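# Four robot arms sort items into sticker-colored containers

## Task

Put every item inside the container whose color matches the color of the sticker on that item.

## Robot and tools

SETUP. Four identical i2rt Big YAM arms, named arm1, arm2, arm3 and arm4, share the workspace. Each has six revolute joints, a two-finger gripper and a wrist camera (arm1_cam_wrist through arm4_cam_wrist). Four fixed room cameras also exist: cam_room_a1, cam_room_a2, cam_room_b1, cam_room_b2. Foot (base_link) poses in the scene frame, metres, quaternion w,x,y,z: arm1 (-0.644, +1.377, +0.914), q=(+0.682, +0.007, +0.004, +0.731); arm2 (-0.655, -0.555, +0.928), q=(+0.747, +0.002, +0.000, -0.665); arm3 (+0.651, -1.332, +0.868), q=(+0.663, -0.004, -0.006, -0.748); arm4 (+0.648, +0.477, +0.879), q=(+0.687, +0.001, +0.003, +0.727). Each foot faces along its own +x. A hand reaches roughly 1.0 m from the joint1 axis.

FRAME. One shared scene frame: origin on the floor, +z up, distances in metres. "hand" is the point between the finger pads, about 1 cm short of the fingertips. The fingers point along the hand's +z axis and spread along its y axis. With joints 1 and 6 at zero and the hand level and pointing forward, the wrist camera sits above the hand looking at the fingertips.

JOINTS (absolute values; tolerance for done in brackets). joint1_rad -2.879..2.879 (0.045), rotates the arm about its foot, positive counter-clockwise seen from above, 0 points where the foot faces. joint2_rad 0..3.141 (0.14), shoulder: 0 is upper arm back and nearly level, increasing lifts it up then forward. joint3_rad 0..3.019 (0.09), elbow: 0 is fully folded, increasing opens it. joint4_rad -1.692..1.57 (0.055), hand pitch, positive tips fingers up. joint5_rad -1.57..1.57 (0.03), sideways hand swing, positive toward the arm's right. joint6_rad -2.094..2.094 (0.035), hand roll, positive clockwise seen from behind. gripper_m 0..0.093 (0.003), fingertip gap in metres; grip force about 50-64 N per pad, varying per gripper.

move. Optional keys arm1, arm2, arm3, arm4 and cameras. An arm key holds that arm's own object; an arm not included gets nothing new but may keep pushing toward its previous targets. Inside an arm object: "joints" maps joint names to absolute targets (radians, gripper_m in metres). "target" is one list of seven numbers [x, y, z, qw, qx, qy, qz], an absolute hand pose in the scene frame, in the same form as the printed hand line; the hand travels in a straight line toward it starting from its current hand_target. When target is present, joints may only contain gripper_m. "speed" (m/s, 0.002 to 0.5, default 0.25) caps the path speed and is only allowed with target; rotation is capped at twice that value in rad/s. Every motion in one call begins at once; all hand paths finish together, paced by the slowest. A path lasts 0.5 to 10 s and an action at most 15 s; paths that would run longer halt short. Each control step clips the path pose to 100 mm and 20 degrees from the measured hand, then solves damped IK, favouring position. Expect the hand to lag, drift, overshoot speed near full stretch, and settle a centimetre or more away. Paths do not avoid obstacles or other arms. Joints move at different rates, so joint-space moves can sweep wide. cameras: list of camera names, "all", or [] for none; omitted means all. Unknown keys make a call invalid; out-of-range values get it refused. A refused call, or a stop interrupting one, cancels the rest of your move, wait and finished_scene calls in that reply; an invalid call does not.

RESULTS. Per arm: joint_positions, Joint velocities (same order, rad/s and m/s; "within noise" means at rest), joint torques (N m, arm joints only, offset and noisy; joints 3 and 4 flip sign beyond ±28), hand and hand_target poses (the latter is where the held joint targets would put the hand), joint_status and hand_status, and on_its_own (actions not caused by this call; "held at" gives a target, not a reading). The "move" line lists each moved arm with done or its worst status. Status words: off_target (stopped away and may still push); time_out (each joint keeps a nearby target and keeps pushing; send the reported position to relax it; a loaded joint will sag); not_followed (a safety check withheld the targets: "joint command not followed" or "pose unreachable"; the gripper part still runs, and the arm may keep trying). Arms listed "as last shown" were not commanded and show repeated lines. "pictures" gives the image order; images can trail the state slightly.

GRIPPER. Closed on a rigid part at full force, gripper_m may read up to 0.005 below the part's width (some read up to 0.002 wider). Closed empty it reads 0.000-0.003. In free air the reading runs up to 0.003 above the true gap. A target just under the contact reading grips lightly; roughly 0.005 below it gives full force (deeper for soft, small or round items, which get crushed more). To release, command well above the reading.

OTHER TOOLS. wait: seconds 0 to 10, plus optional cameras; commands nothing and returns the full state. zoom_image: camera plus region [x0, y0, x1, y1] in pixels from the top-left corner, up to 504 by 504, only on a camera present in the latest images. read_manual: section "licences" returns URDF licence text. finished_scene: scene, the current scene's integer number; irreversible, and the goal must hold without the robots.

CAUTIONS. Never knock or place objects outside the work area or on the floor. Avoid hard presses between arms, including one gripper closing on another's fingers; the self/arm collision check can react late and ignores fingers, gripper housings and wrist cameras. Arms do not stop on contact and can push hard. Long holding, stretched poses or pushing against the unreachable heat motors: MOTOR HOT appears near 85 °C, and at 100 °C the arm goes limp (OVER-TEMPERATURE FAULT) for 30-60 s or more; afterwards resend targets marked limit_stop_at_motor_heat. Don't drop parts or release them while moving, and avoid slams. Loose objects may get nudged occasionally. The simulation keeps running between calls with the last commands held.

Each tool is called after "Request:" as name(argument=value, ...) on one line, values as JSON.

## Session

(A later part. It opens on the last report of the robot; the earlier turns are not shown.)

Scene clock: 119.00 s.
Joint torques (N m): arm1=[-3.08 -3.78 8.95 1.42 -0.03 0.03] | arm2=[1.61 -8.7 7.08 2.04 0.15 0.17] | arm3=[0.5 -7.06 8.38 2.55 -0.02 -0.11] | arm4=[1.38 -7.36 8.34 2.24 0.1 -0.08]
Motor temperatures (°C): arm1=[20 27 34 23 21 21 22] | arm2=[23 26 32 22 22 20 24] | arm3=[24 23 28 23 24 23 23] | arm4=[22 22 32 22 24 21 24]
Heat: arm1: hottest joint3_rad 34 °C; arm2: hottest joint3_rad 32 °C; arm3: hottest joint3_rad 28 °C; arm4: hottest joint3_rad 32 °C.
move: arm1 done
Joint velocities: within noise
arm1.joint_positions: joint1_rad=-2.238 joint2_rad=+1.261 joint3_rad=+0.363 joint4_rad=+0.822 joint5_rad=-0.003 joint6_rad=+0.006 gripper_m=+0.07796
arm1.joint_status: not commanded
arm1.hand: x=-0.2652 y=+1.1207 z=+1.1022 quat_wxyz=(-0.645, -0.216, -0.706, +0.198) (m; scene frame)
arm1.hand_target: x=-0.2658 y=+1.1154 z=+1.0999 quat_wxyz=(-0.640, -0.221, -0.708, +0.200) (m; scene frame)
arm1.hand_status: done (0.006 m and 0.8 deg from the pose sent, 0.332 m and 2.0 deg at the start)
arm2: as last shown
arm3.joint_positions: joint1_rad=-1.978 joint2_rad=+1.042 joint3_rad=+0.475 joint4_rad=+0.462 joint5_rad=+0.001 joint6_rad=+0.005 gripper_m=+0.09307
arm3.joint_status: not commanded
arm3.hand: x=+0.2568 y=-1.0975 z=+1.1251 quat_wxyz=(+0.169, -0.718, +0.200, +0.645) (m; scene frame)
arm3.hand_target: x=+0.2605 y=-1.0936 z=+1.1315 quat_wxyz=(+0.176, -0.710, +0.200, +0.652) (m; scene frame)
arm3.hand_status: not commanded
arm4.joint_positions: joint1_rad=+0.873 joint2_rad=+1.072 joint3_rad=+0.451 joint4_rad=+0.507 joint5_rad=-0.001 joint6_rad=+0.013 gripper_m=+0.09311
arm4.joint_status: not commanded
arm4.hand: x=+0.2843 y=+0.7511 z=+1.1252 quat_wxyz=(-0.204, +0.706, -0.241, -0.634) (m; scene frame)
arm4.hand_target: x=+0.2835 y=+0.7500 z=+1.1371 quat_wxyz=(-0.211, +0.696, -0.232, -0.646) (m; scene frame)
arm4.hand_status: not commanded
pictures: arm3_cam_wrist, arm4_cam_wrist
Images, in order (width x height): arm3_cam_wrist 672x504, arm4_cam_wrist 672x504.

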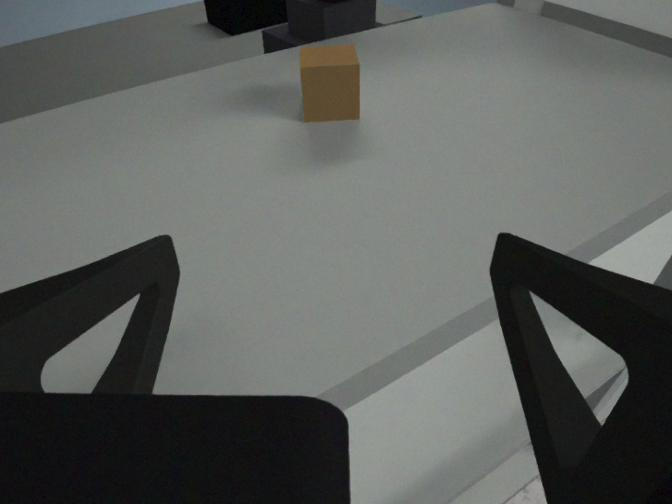

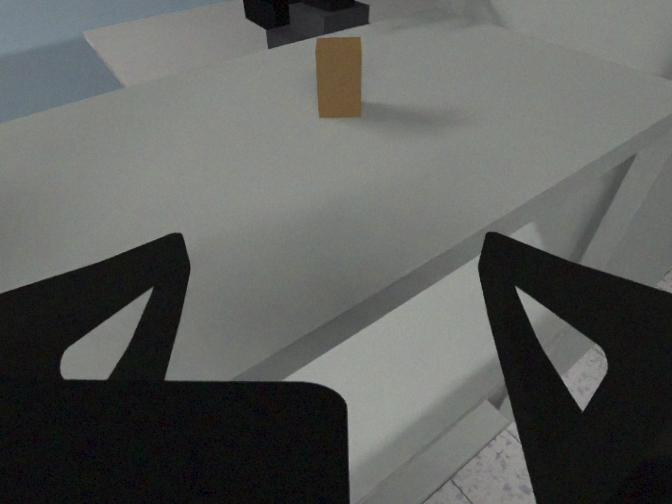

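Request:
move(arm3={"target":[-0.0426,-0.9234,1.04,0.1776,-0.7151,0.1963,0.6469],"speed":0.35}, arm4={"target":[-0.0267,0.9774,1.035,0.2106,-0.7041,0.2328,0.6369],"speed":0.35}, cameras=[])

Request:
move(arm3={"joints":{"gripper_m":0.046}}, arm4={"joints":{"gripper_m":0.036}}, cameras=["arm3_cam_wrist","arm4_cam_wrist"])

Request:
move(arm3={"target":[0.26,-1.09,1.12,0.1776,-0.7151,0.1963,0.6469],"speed":0.35}, arm4={"target":[0.2967,0.7419,1.12,0.2106,-0.7041,0.2328,0.6369],"speed":0.35}, cameras=["arm3_cam_wrist","arm4_cam_wrist"])

Request:
move(arm3={"joints":{"joint1_rad":-1.99,"joint2_rad":0.7,"joint3_rad":1.45,"joint4_rad":-1.4,"joint5_rad":0,"joint6_rad":0}}, arm4={"joints":{"joint1_rad":-1.92,"joint2_rad":0.7,"joint3_rad":1.45,"joint4_rad":-1.4,"joint5_rad":0,"joint6_rad":0}}, cameras=["arm3_cam_wrist","arm4_cam_wrist"])

Scene clock: 159.27 s.
Joint torques (N m): arm1=[-2.9 -3.49 8.84 1.43 -0.03 0.02] | arm2=[1.55 -8.88 7.08 2.04 0.15 0.17] | arm3=[1.49 -20.54 11.41 1.31 0 -0.05] | arm4=[1.03 -22.12 11.12 1.18 0.16 -0.04]
Motor temperatures (°C): arm1=[20 25 33 23 21 21 21] | arm2=[23 25 31 22 22 20 23] | arm3=[24 23 28 23 24 23 23] | arm4=[22 22 33 22 24 21 24]
Heat: arm1: hottest joint3_rad 33 °C; arm2: hottest joint3_rad 31 °C; arm3: hottest joint3_rad 28 °C; arm4: hottest joint3_rad 33 °C.
move: arm3 off_target; arm4 off_target
Joint velocities: within noise
arm1, arm2: as last shown
arm1.hand_target: x=-0.2657 y=+1.1155 z=+1.0999 quat_wxyz=(-0.640, -0.221, -0.708, +0.200) (m; scene frame)
arm3.joint_positions: joint1_rad=-1.978 joint2_rad=+2.027 joint3_rad=+1.346 joint4_rad=+0.581 joint5_rad=+0.010 joint6_rad=-0.011 gripper_m=+0.09307
arm3.joint_status: not commanded
arm3.hand: x=-0.0313 y=-0.9284 z=+1.0365 quat_wxyz=(+0.178, -0.718, +0.198, +0.644) (m; scene frame)
arm3.hand_target: x=-0.0420 y=-0.9239 z=+1.0399 quat_wxyz=(+0.178, -0.715, +0.196, +0.647) (m; scene frame)
arm3.hand_status: off_target (0.013 m and 0.5 deg from the pose sent, 0.357 m and 1.2 deg at the start)
arm4.joint_positions: joint1_rad=+0.873 joint2_rad=+2.137 joint3_rad=+1.469 joint4_rad=+0.552 joint5_rad=+0.001 joint6_rad=+0.005 gripper_m=+0.09310
arm4.joint_status: not commanded
arm4.hand: x=-0.0134 y=+0.9729 z=+1.0294 quat_wxyz=(-0.207, +0.707, -0.239, -0.633) (m; scene frame)
arm4.hand_target: x=-0.0259 y=+0.9766 z=+1.0351 quat_wxyz=(-0.210, +0.704, -0.233, -0.637) (m; scene frame)
arm4.hand_status: off_target (0.015 m and 1.0 deg from the pose sent, 0.395 m and 1.3 deg at the start)
pictures: none
No camera images: "cameras" was empty.

Scene clock: 159.90 s.
Joint torques (N m): arm1=[-3.02 -4.13 8.85 1.37 -0.05 0.05] | arm2=[1.61 -8.7 7.08 2.04 0.16 0.17] | arm3=[1.61 -20.54 11.37 1.32 -0.03 -0.04] | arm4=[1.44 -21.95 11.18 1.16 0.15 -0.07]
Motor temperatures (°C): arm1=[20 25 33 23 21 21 21] | arm2=[23 25 31 22 22 20 23] | arm3=[24 24 28 23 24 23 23] | arm4=[22 22 33 22 24 21 24]
Heat: arm1: hottest joint3_rad 33 °C; arm2: hottest joint3_rad 31 °C; arm3: hottest joint3_rad 28 °C; arm4: hottest joint3_rad 33 °C.
move: arm3 off_target; arm4 off_target
Joint velocities: within noise
arm1, arm2: as last shown
arm3.joint_positions: joint1_rad=-1.978 joint2_rad=+2.027 joint3_rad=+1.346 joint4_rad=+0.579 joint5_rad=+0.011 joint6_rad=-0.012 gripper_m=+0.05297
arm3.joint_status: gripper_m off_target (ended at +0.05301, target +0.04600)
arm3.hand: x=-0.0313 y=-0.9283 z=+1.0362 quat_wxyz=(+0.178, -0.718, +0.197, +0.643) (m; scene frame)
arm3.hand_target: x=-0.0420 y=-0.9239 z=+1.0399 quat_wxyz=(+0.178, -0.715, +0.196, +0.647) (m; scene frame)
arm3.hand_status: not commanded
arm4.joint_positions: joint1_rad=+0.873 joint2_rad=+2.137 joint3_rad=+1.469 joint4_rad=+0.552 joint5_rad=+0.002 joint6_rad=+0.005 gripper_m=+0.04432
arm4.joint_status: gripper_m off_target (ended at +0.04434, target +0.03600)
arm4.hand: x=-0.0134 y=+0.9729 z=+1.0294 quat_wxyz=(-0.207, +0.707, -0.239, -0.633) (m; scene frame)
arm4.hand_target: x=-0.0259 y=+0.9766 z=+1.0352 quat_wxyz=(-0.211, +0.704, -0.233, -0.637) (m; scene frame)
arm4.hand_status: not commanded
pictures: arm3_cam_wrist, arm4_cam_wrist
Images, in order (width x height): arm3_cam_wrist 672x504, arm4_cam_wrist 672x504.

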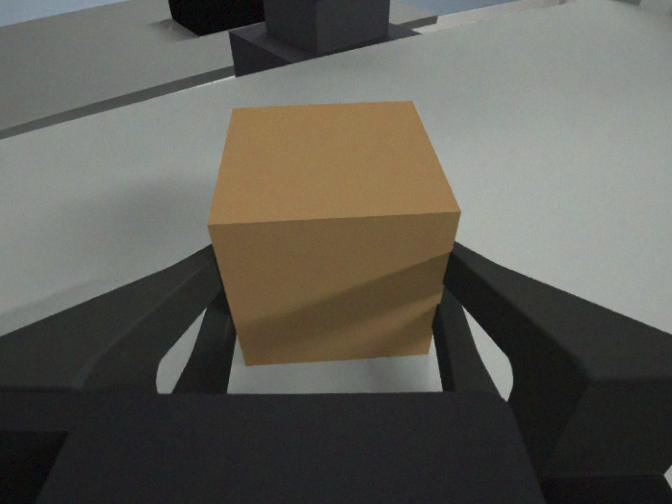

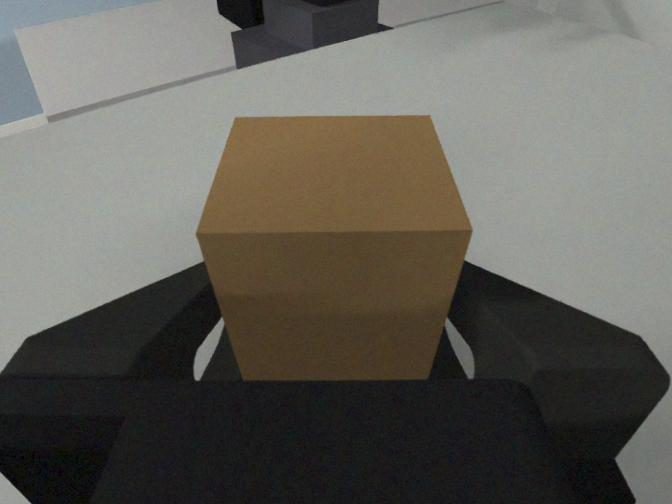

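Scene clock: 161.80 s.
Joint torques (N m): arm1=[-2.9 -3.84 8.87 1.29 -0.05 0.06] | arm2=[1.61 -8.76 7.08 2.03 0.15 0.17] | arm3=[0.38 -5.77 8.46 1.68 -0.1 -0.06] | arm4=[0.56 -4.25 8.59 1.18 -0.06 -0.04]
Motor temperatures (°C): arm1=[20 25 33 23 21 21 21] | arm2=[23 25 31 22 22 20 23] | arm3=[24 24 28 23 24 23 23] | arm4=[22 22 33 22 24 21 25]
Heat: arm1: hottest joint3_rad 33 °C; arm2: hottest joint3_rad 31 °C; arm3: hottest joint3_rad 28 °C; arm4: hottest joint3_rad 33 °C.
move: arm3 done; arm4 done
Joint velocities: within noise
arm1, arm2: as last shown
arm3.joint_positions: joint1_rad=-1.987 joint2_rad=+1.057 joint3_rad=+0.464 joint4_rad=+0.510 joint5_rad=-0.012 joint6_rad=-0.012 gripper_m=+0.05297
arm3.joint_status: not commanded
arm3.hand: x=+0.2575 y=-1.0957 z=+1.1232 quat_wxyz=(+0.175, -0.714, +0.192, +0.651) (m; scene frame)
arm3.hand_target: x=+0.2601 y=-1.0901 z=+1.1202 quat_wxyz=(+0.178, -0.715, +0.196, +0.647) (m; scene frame)
arm3.hand_status: done (0.007 m and 0.8 deg from the pose sent, 0.343 m and 0.6 deg at the start)
arm4.joint_positions: joint1_rad=+0.873 joint2_rad=+1.026 joint3_rad=+0.394 joint4_rad=+0.539 joint5_rad=+0.000 joint6_rad=+0.004 gripper_m=+0.04432
arm4.joint_status: not commanded
arm4.hand: x=+0.2992 y=+0.7398 z=+1.1210 quat_wxyz=(-0.209, +0.700, -0.236, -0.641) (m; scene frame)
arm4.hand_target: x=+0.2967 y=+0.7418 z=+1.1200 quat_wxyz=(-0.210, +0.704, -0.233, -0.637) (m; scene frame)
arm4.hand_status: done (0.003 m and 0.8 deg from the pose sent, 0.397 m and 1.0 deg at the start)
pictures: arm3_cam_wrist, arm4_cam_wrist
Images, in order (width x height): arm3_cam_wrist 672x504, arm4_cam_wrist 672x504.

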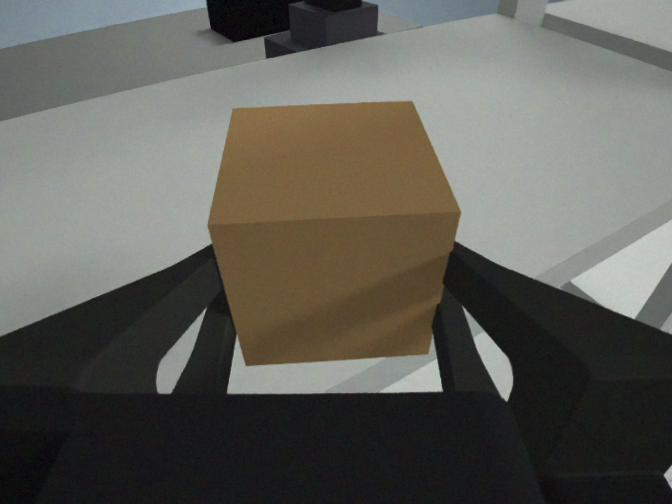

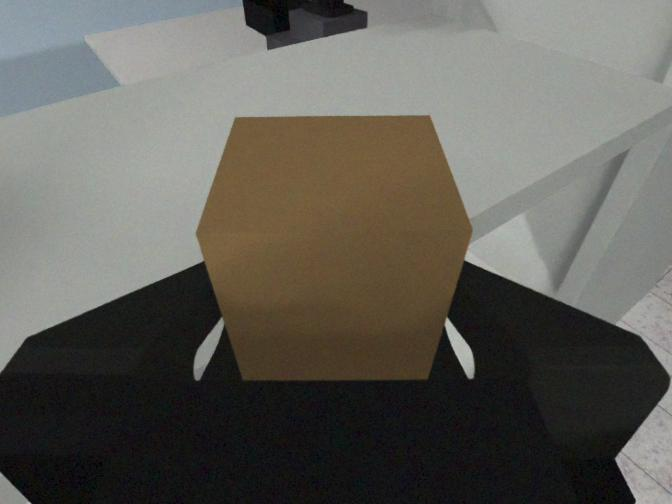

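Scene clock: 164.07 s.
Joint torques (N m): arm1=[-2.78 -3.37 8.92 1.32 -0.04 0.07] | arm2=[1.61 -8.76 7.09 2.06 0.15 0.17] | arm3=[1.08 0.15 12.52 1.35 0.11 0.02] | arm4=[0.62 -0.21 11.22 0.83 0.01 0.03]
Motor temperatures (°C): arm1=[20 25 33 23 21 21 21] | arm2=[23 25 31 22 22 20 23] | arm3=[24 24 28 23 24 23 23] | arm4=[22 22 34 22 24 21 25]
Heat: arm1: hottest joint3_rad 33 °C; arm2: hottest joint3_rad 31 °C; arm3: hottest joint3_rad 28 °C; arm4: hottest joint3_rad 34 °C.
move: arm3 done; arm4 done
Joint velocities: within noise
arm1, arm2: as last shown
arm3.joint_positions: joint1_rad=-1.987 joint2_rad=+0.698 joint3_rad=+1.397 joint4_rad=-1.397 joint5_rad=-0.003 joint6_rad=-0.008 gripper_m=+0.05298
arm3.joint_status: all done
arm3.hand: x=+0.4303 y=-1.1934 z=+1.3790 quat_wxyz=(+0.107, -0.876, +0.239, +0.405) (m; scene frame)
arm3.hand_target: x=+0.4350 y=-1.1947 z=+1.4033 quat_wxyz=(+0.113, -0.865, +0.242, +0.426) (m; scene frame)
arm3.hand_status: not commanded
arm4.joint_positions: joint1_rad=-1.917 joint2_rad=+0.702 joint3_rad=+1.398 joint4_rad=-1.391 joint5_rad=+0.002 joint6_rad=+0.004 gripper_m=+0.04437
arm4.joint_status: all done
arm4.hand: x=+0.8977 y=+0.4043 z=+1.3926 quat_wxyz=(-0.418, -0.132, -0.897, +0.063) (m; scene frame)
arm4.hand_target: x=+0.8908 y=+0.4062 z=+1.4162 quat_wxyz=(-0.438, -0.130, -0.887, +0.067) (m; scene frame)
arm4.hand_status: not commanded
pictures: arm3_cam_wrist, arm4_cam_wrist
Images, in order (width x height): arm3_cam_wrist 672x504, arm4_cam_wrist 672x504.

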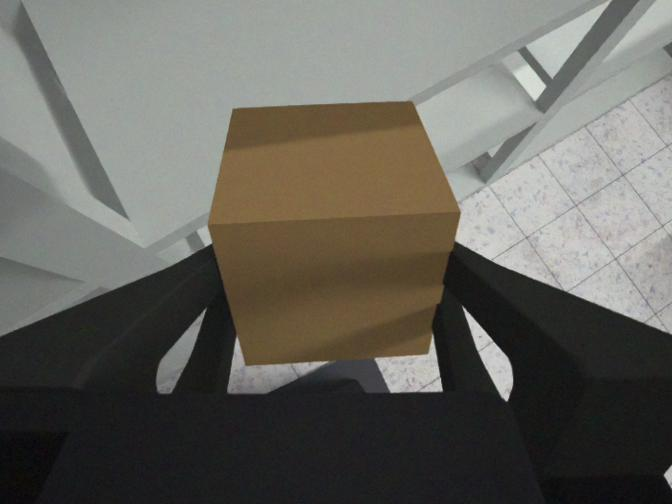

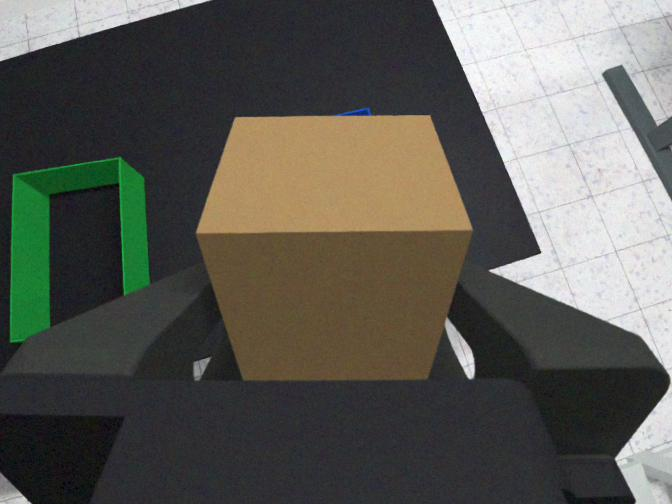

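Request:
move(arm3={"joints":{"joint1_rad":1.767,"joint2_rad":0.7,"joint3_rad":1.45,"joint4_rad":-1.4,"joint5_rad":0,"joint6_rad":0}}, arm4={"target":[1.152,0.328,0.83,0,0.1426,0.9898,0],"speed":0.5}, cameras=["arm4_cam_wrist"])

Request:
move(arm3={"target":[1.219,-1.289,0.83,0,-0.0375,0.9993,0],"speed":0.5}, arm4={"target":[1.157,0.327,0.752,0,0.1426,0.9898,0],"speed":0.3}, cameras=["arm3_cam_wrist","arm4_cam_wrist","cam_room_a1","cam_room_a2"])

Scene clock: 173.53 s.
Joint torques (N m): arm1=[-2.67 -3.55 8.83 1.52 -0.07 0.05] | arm2=[1.55 -8.7 7.02 2.04 0.15 0.17] | arm3=[1.96 -0.38 12.49 1.35 0.11 0] | arm4=[0.67 -20.01 8.47 -0.39 -0.06 -0.02]
Motor temperatures (°C): arm1=[20 25 33 23 21 21 21] | arm2=[23 25 30 22 22 20 23] | arm3=[24 23 30 23 24 23 24] | arm4=[22 22 35 22 24 21 25]
Heat: arm1: hottest joint3_rad 33 °C; arm2: hottest joint3_rad 30 °C; arm3: hottest joint3_rad 30 °C; arm4: hottest joint3_rad 35 °C.
move: arm3 done; arm4 off_target
Joint velocities: within noise
arm1, arm2: as last shown
arm3.joint_positions: joint1_rad=+1.756 joint2_rad=+0.706 joint3_rad=+1.397 joint4_rad=-1.397 joint5_rad=-0.002 joint6_rad=-0.006 gripper_m=+0.05296
arm3.joint_status: all done
arm3.hand: x=+0.9089 y=-1.3081 z=+1.3794 quat_wxyz=(-0.419, +0.035, -0.907, -0.007) (m; scene frame)
arm3.hand_target: x=+0.9008 y=-1.3058 z=+1.4055 quat_wxyz=(-0.444, +0.037, -0.895, -0.010) (m; scene frame)
arm3.hand_status: not commanded
arm4.joint_positions: joint1_rad=-1.917 joint2_rad=+1.999 joint3_rad=+1.229 joint4_rad=-0.842 joint5_rad=-0.001 joint6_rad=+0.004 gripper_m=+0.04437
arm4.joint_status: not commanded
arm4.hand: x=+1.1313 y=+0.3324 z=+0.8127 quat_wxyz=(+0.022, -0.147, -0.989, -0.001) (m; scene frame)
arm4.hand_target: x=+1.1512 y=+0.3282 z=+0.8303 quat_wxyz=(+0.000, -0.143, -0.990, +0.000) (m; scene frame)
arm4.hand_status: off_target (0.027 m and 2.6 deg from the pose sent, 0.622 m and 50.0 deg at the start)
pictures: arm4_cam_wrist
Images, in order (width x height): arm4_cam_wrist 672x504.

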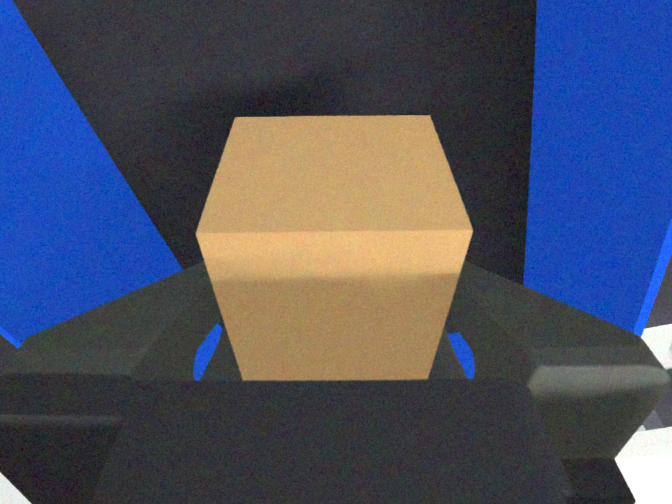

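Scene clock: 175.67 s.
Joint torques (N m): arm1=[-2.55 -3.78 8.9 1.25 -0.04 0.02] | arm2=[1.55 -8.88 7.08 2.07 0.16 0.17] | arm3=[1.61 -23 10 -0.51 -0.08 -0.01] | arm4=[1.03 -18.14 7.69 0.36 -0.04 0.02]
Motor temperatures (°C): arm1=[20 25 33 23 21 21 21] | arm2=[23 25 30 22 22 20 23] | arm3=[24 24 30 23 24 23 24] | arm4=[22 23 35 22 24 21 25]
Heat: arm1: hottest joint3_rad 33 °C; arm2: hottest joint3_rad 30 °C; arm3: hottest joint3_rad 30 °C; arm4: hottest joint3_rad 35 °C.
move: arm3 off_target; arm4 off_target
Joint velocities: within noise
arm1, arm2: as last shown
arm3.joint_positions: joint1_rad=+1.756 joint2_rad=+2.080 joint3_rad=+1.389 joint4_rad=-0.935 joint5_rad=-0.012 joint6_rad=-0.006 gripper_m=+0.05297
arm3.joint_status: not commanded
arm3.hand: x=+1.1966 y=-1.2958 z=+0.8069 quat_wxyz=(+0.027, +0.035, -0.999, +0.002) (m; scene frame)
arm3.hand_target: x=+1.2181 y=-1.2890 z=+0.8305 quat_wxyz=(+0.000, +0.038, -0.999, +0.000) (m; scene frame)
arm3.hand_status: off_target (0.033 m and 3.1 deg from the pose sent, 0.631 m and 49.6 deg at the start)
arm4.joint_positions: joint1_rad=-1.917 joint2_rad=+2.120 joint3_rad=+1.236 joint4_rad=-0.710 joint5_rad=-0.001 joint6_rad=+0.004 gripper_m=+0.04437
arm4.joint_status: not commanded
arm4.hand: x=+1.1399 y=+0.3295 z=+0.7543 quat_wxyz=(+0.013, -0.147, -0.989, +0.000) (m; scene frame)
arm4.hand_target: x=+1.1566 y=+0.3271 z=+0.7526 quat_wxyz=(+0.000, -0.143, -0.990, +0.000) (m; scene frame)
arm4.hand_status: off_target (0.017 m and 1.6 deg from the pose sent, 0.066 m and 2.6 deg at the start)
pictures: arm3_cam_wrist, arm4_cam_wrist, cam_room_a1, cam_room_a2
Images, in order (width x height): arm3_cam_wrist 672x504, arm4_cam_wrist 672x504, cam_room_a1 672x504, cam_room_a2 672x504.

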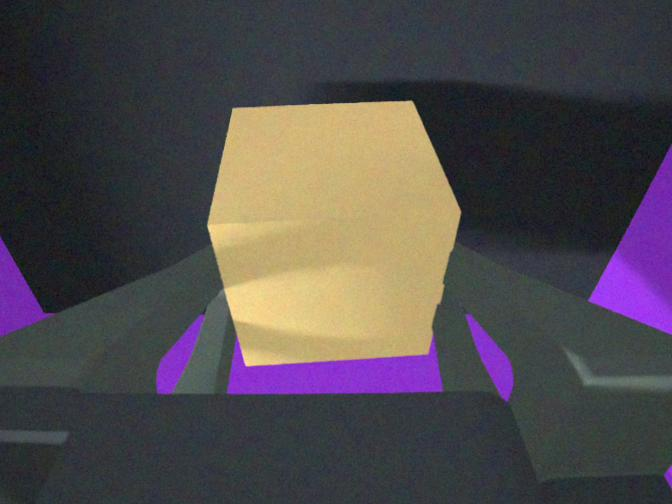

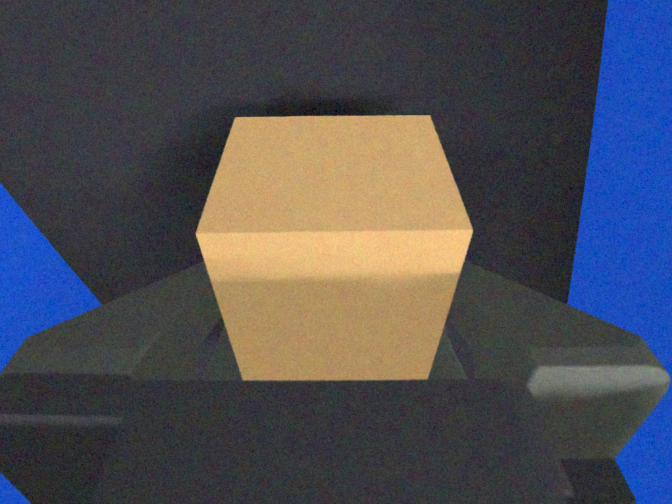

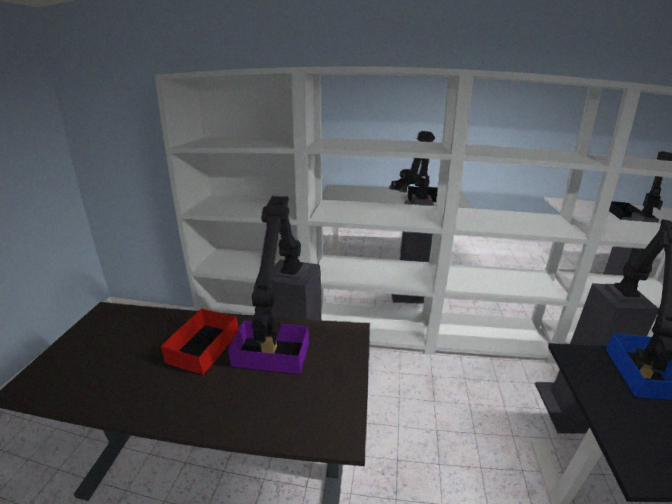

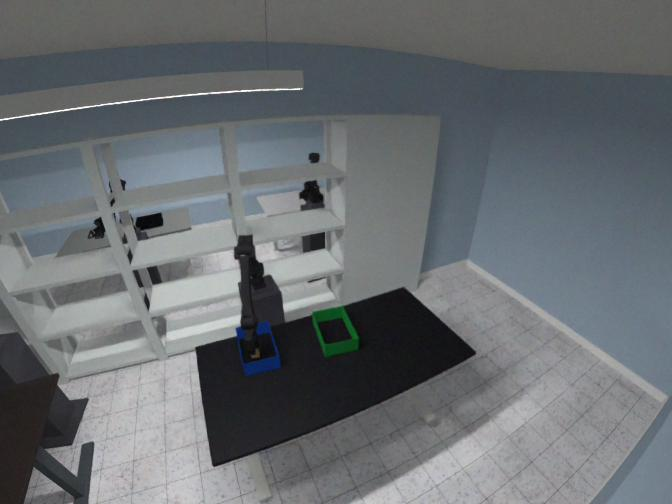

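Request:
move(arm3={"target":[1.219,-1.289,0.762,0,-0.0375,0.9993,0],"speed":0.3}, arm4={"target":[1.157,0.327,0.735,0,0.1426,0.9898,0],"speed":0.1}, cameras=[])

Request:
move(arm3={"target":[1.219,-1.289,0.735,0,-0.0375,0.9993,0],"speed":0.1}, arm4={"joints":{"gripper_m":0.08}}, cameras=["arm4_cam_wrist"])

Request:
move(arm3={"joints":{"gripper_m":0.085}}, arm4={"target":[1.14,0.33,0.9,0,0.1426,0.9898,0],"speed":0.4}, cameras=["arm3_cam_wrist"])

Request:
move(arm3={"target":[1.205,-1.290,0.9,0,-0.0375,0.9993,0],"speed":0.4}, cameras=["arm3_cam_wrist","arm4_cam_wrist","cam_room_a1","cam_room_a2"])

Scene clock: 184.33 s.
Joint torques (N m): arm1=[-2.43 -3.84 8.76 1.58 -0.07 0.04] | arm2=[1.44 -8.76 7.09 2.03 0.15 0.17] | arm3=[1.67 -18.08 7.79 0.79 -0.11 0] | arm4=[1.08 -18.32 7.31 0.39 -0.06 0.03]
Motor temperatures (°C): arm1=[20 25 33 23 21 21 21] | arm2=[23 25 30 22 22 20 23] | arm3=[24 24 29 23 24 23 24] | arm4=[22 23 35 22 24 21 26]
Heat: arm1: hottest joint3_rad 33 °C; arm2: hottest joint3_rad 30 °C; arm3: hottest joint3_rad 29 °C; arm4: hottest joint3_rad 35 °C.
move: arm3 off_target; arm4 off_target
Joint velocities: within noise
arm1: as last shown
arm2.joint_positions: joint1_rad=+0.942 joint2_rad=+1.394 joint3_rad=+0.365 joint4_rad=+0.949 joint5_rad=+0.003 joint6_rad=-0.014 gripper_m=+0.08193
arm2.joint_status: not commanded
arm2.hand: x=-0.2509 y=-0.7841 z=+1.0968 quat_wxyz=(-0.655, -0.183, -0.711, +0.176) (m; scene frame)
arm2.hand_target: x=-0.2500 y=-0.7800 z=+1.0901 quat_wxyz=(-0.649, -0.186, -0.718, +0.169) (m; scene frame)
arm2.hand_status: not commanded
arm3.joint_positions: joint1_rad=+1.756 joint2_rad=+2.136 joint3_rad=+1.395 joint4_rad=-0.830 joint5_rad=-0.010 joint6_rad=-0.006 gripper_m=+0.05297
arm3.joint_status: not commanded
arm3.hand: x=+1.2137 y=-1.2952 z=+0.7779 quat_wxyz=(+0.000, +0.035, -0.999, +0.002) (m; scene frame)
arm3.hand_target: x=+1.2184 y=-1.2891 z=+0.7624 quat_wxyz=(+0.000, +0.038, -0.999, +0.000) (m; scene frame)
arm3.hand_status: off_target (0.018 m and 0.3 deg from the pose sent, 0.051 m and 3.1 deg at the start)
arm4.joint_positions: joint1_rad=-1.917 joint2_rad=+2.156 joint3_rad=+1.239 joint4_rad=-0.678 joint5_rad=-0.001 joint6_rad=+0.004 gripper_m=+0.04437
arm4.joint_status: not commanded
arm4.hand: x=+1.1397 y=+0.3295 z=+0.7370 quat_wxyz=(+0.014, -0.147, -0.989, +0.000) (m; scene frame)
arm4.hand_target: x=+1.1565 y=+0.3272 z=+0.7354 quat_wxyz=(+0.000, -0.143, -0.990, +0.000) (m; scene frame)
arm4.hand_status: off_target (0.018 m and 1.7 deg from the pose sent, 0.026 m and 1.6 deg at the start)
pictures: none
No camera images: "cameras" was empty.

Scene clock: 185.30 s.
Joint torques (N m): arm1=[-2.78 -3.84 8.69 1.48 -0.06 0.03] | arm2=[1.55 -8.7 7.08 2.04 0.15 0.17] | arm3=[1.73 -14.39 7.15 1.55 -0.16 -0.01] | arm4=[1.14 -18.2 7.21 0.35 -0.04 -0.02]
Motor temperatures (°C): arm1=[20 25 33 23 21 21 21] | arm2=[23 25 30 22 22 20 23] | arm3=[24 24 29 23 24 23 24] | arm4=[22 23 35 22 24 21 25]
Heat: arm1: hottest joint3_rad 33 °C; arm2: hottest joint3_rad 30 °C; arm3: hottest joint3_rad 29 °C; arm4: hottest joint3_rad 35 °C.
move: arm3 off_target; arm4 done
Joint velocities: within noise
arm1.joint_positions: joint1_rad=-2.238 joint2_rad=+1.261 joint3_rad=+0.363 joint4_rad=+0.822 joint5_rad=-0.003 joint6_rad=+0.006 gripper_m=+0.07796
arm1.joint_status: not commanded
arm1.hand: x=-0.2652 y=+1.1207 z=+1.1022 quat_wxyz=(-0.645, -0.216, -0.706, +0.198) (m; scene frame)
arm1.hand_target: x=-0.2657 y=+1.1155 z=+1.0999 quat_wxyz=(-0.640, -0.221, -0.708, +0.200) (m; scene frame)
arm1.hand_status: not commanded
arm2: as last shown
arm3.joint_positions: joint1_rad=+1.756 joint2_rad=+2.137 joint3_rad=+1.395 joint4_rad=-0.795 joint5_rad=-0.009 joint6_rad=-0.005 gripper_m=+0.05297
arm3.joint_status: not commanded
arm3.hand: x=+1.2220 y=-1.2949 z=+0.7776 quat_wxyz=(-0.017, +0.035, -0.999, +0.002) (m; scene frame)
arm3.hand_target: x=+1.2159 y=-1.2895 z=+0.7373 quat_wxyz=(+0.000, +0.037, -0.999, +0.000) (m; scene frame)
arm3.hand_status: off_target (0.043 m and 2.0 deg from the pose sent, 0.044 m and 0.4 deg at the start)
arm4.joint_positions: joint1_rad=-1.917 joint2_rad=+2.156 joint3_rad=+1.241 joint4_rad=-0.678 joint5_rad=-0.001 joint6_rad=+0.004 gripper_m=+0.07992
arm4.joint_status: all done
arm4.hand: x=+1.1408 y=+0.3292 z=+0.7375 quat_wxyz=(+0.013, -0.147, -0.989, +0.000) (m; scene frame)
arm4.hand_target: x=+1.1565 y=+0.3272 z=+0.7354 quat_wxyz=(+0.000, -0.143, -0.990, +0.000) (m; scene frame)
arm4.hand_status: not commanded
pictures: arm4_cam_wrist
Images, in order (width x height): arm4_cam_wrist 672x504.

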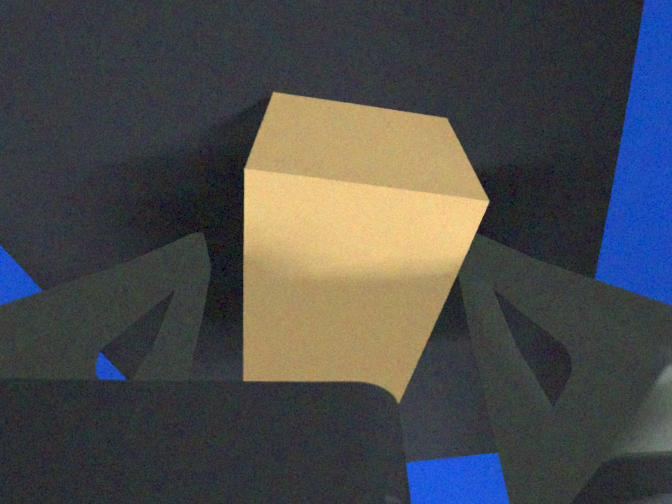

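Scene clock: 186.53 s.
Joint torques (N m): arm1=[-2.78 -3.37 8.9 1.5 -0.07 0.03] | arm2=[1.61 -8.88 7.08 2.04 0.14 0.18] | arm3=[1.79 -20.25 6.6 0.06 0.03 0] | arm4=[0.73 -15.74 8.13 -0.21 -0.05 -0.05]
Motor temperatures (°C): arm1=[20 25 33 23 21 21 21] | arm2=[23 25 30 22 22 20 23] | arm3=[24 24 29 23 24 23 24] | arm4=[22 23 35 22 24 21 25]
Heat: arm1: hottest joint3_rad 33 °C; arm2: hottest joint3_rad 30 °C; arm3: hottest joint3_rad 29 °C; arm4: hottest joint3_rad 35 °C.
move: arm3 done; arm4 done
Joint velocities: within noise
arm1, arm2: as last shown
arm3.joint_positions: joint1_rad=+1.757 joint2_rad=+2.199 joint3_rad=+1.396 joint4_rad=-0.762 joint5_rad=-0.014 joint6_rad=-0.004 gripper_m=+0.08496
arm3.joint_status: all done
arm3.hand: x=+1.2161 y=-1.2946 z=+0.7443 quat_wxyz=(-0.003, +0.035, -0.999, +0.000) (m; scene frame)
arm3.hand_target: x=+1.2160 y=-1.2894 z=+0.7372 quat_wxyz=(+0.000, +0.037, -0.999, +0.000) (m; scene frame)
arm3.hand_status: not commanded
arm4.joint_positions: joint1_rad=-1.917 joint2_rad=+1.826 joint3_rad=+1.258 joint4_rad=-0.983 joint5_rad=-0.001 joint6_rad=+0.004 gripper_m=+0.07992
arm4.joint_status: not commanded
arm4.hand: x=+1.1364 y=+0.3314 z=+0.9055 quat_wxyz=(-0.007, -0.146, -0.989, +0.003) (m; scene frame)
arm4.hand_target: x=+1.1398 y=+0.3301 z=+0.8999 quat_wxyz=(+0.000, -0.143, -0.990, +0.000) (m; scene frame)
arm4.hand_status: done (0.007 m and 1.0 deg from the pose sent, 0.162 m and 1.5 deg at the start)
pictures: arm3_cam_wrist
Images, in order (width x height): arm3_cam_wrist 672x504.

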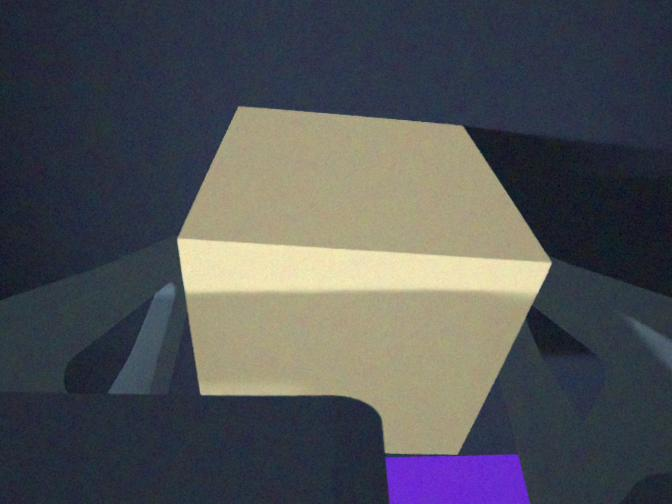

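Scene clock: 187.87 s.
Joint torques (N m): arm1=[-2.73 -4.25 8.81 1.39 -0.04 0.05] | arm2=[1.61 -8.7 7.1 2.02 0.15 0.17] | arm3=[1.44 -18.9 9.51 -0.4 0.03 -0.05] | arm4=[0.38 -15.97 8.21 -0.25 -0.03 -0.04]
Motor temperatures (°C): arm1=[20 25 33 23 21 21 21] | arm2=[23 25 30 22 22 20 23] | arm3=[24 24 29 23 24 23 24] | arm4=[22 23 35 22 24 21 25]
Heat: arm1: hottest joint3_rad 33 °C; arm2: hottest joint3_rad 30 °C; arm3: hottest joint3_rad 29 °C; arm4: hottest joint3_rad 35 °C.
move: arm3 done
Joint velocities: within noise
arm1, arm2, arm4: as last shown
arm3.joint_positions: joint1_rad=+1.757 joint2_rad=+1.922 joint3_rad=+1.412 joint4_rad=-1.066 joint5_rad=-0.014 joint6_rad=-0.004 gripper_m=+0.08496
arm3.joint_status: not commanded
arm3.hand: x=+1.1975 y=-1.2937 z=+0.8980 quat_wxyz=(+0.003, +0.035, -0.999, +0.000) (m; scene frame)
arm3.hand_target: x=+1.2048 y=-1.2900 z=+0.9000 quat_wxyz=(+0.000, +0.038, -0.999, +0.000) (m; scene frame)
arm3.hand_status: done (0.009 m and 0.4 deg from the pose sent, 0.156 m and 0.5 deg at the start)
pictures: arm3_cam_wrist, arm4_cam_wrist, cam_room_a1, cam_room_a2
Images, in order (width x height): arm3_cam_wrist 672x504, arm4_cam_wrist 672x504, cam_room_a1 672x504, cam_room_a2 672x504.

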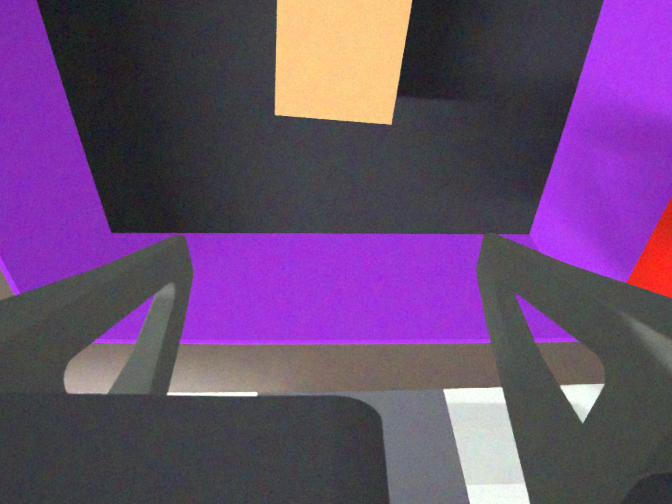

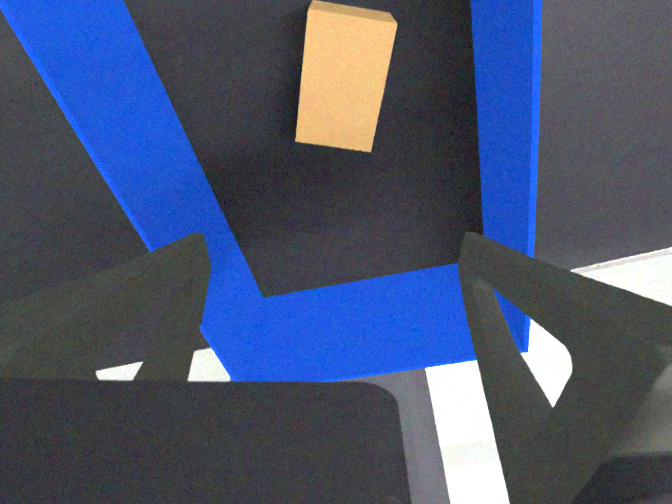

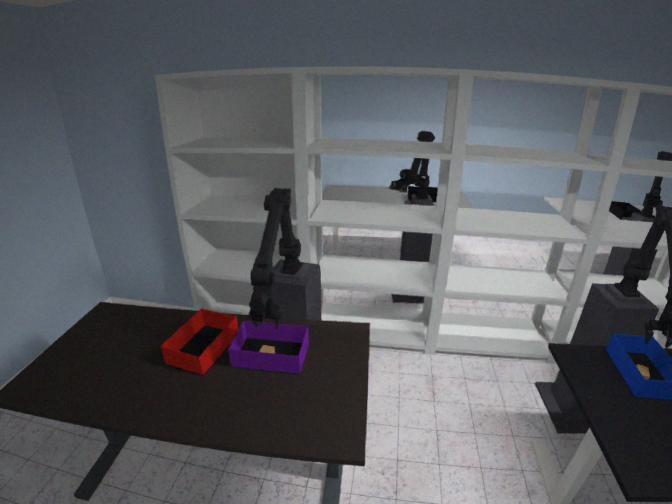

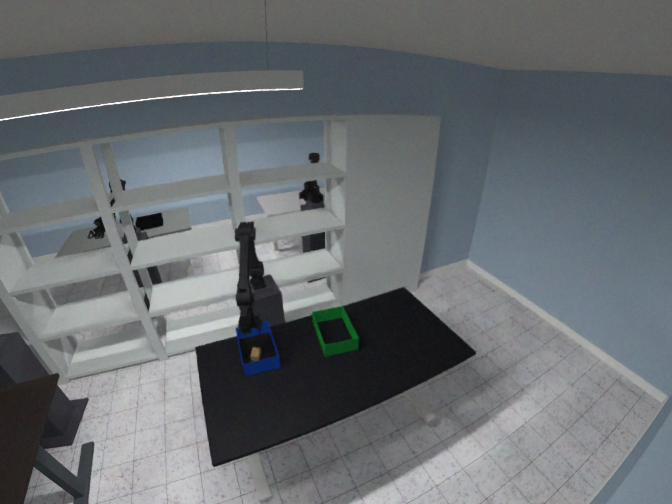

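Request:
finished_scene(scene=2)

The scene is finished: the task was done.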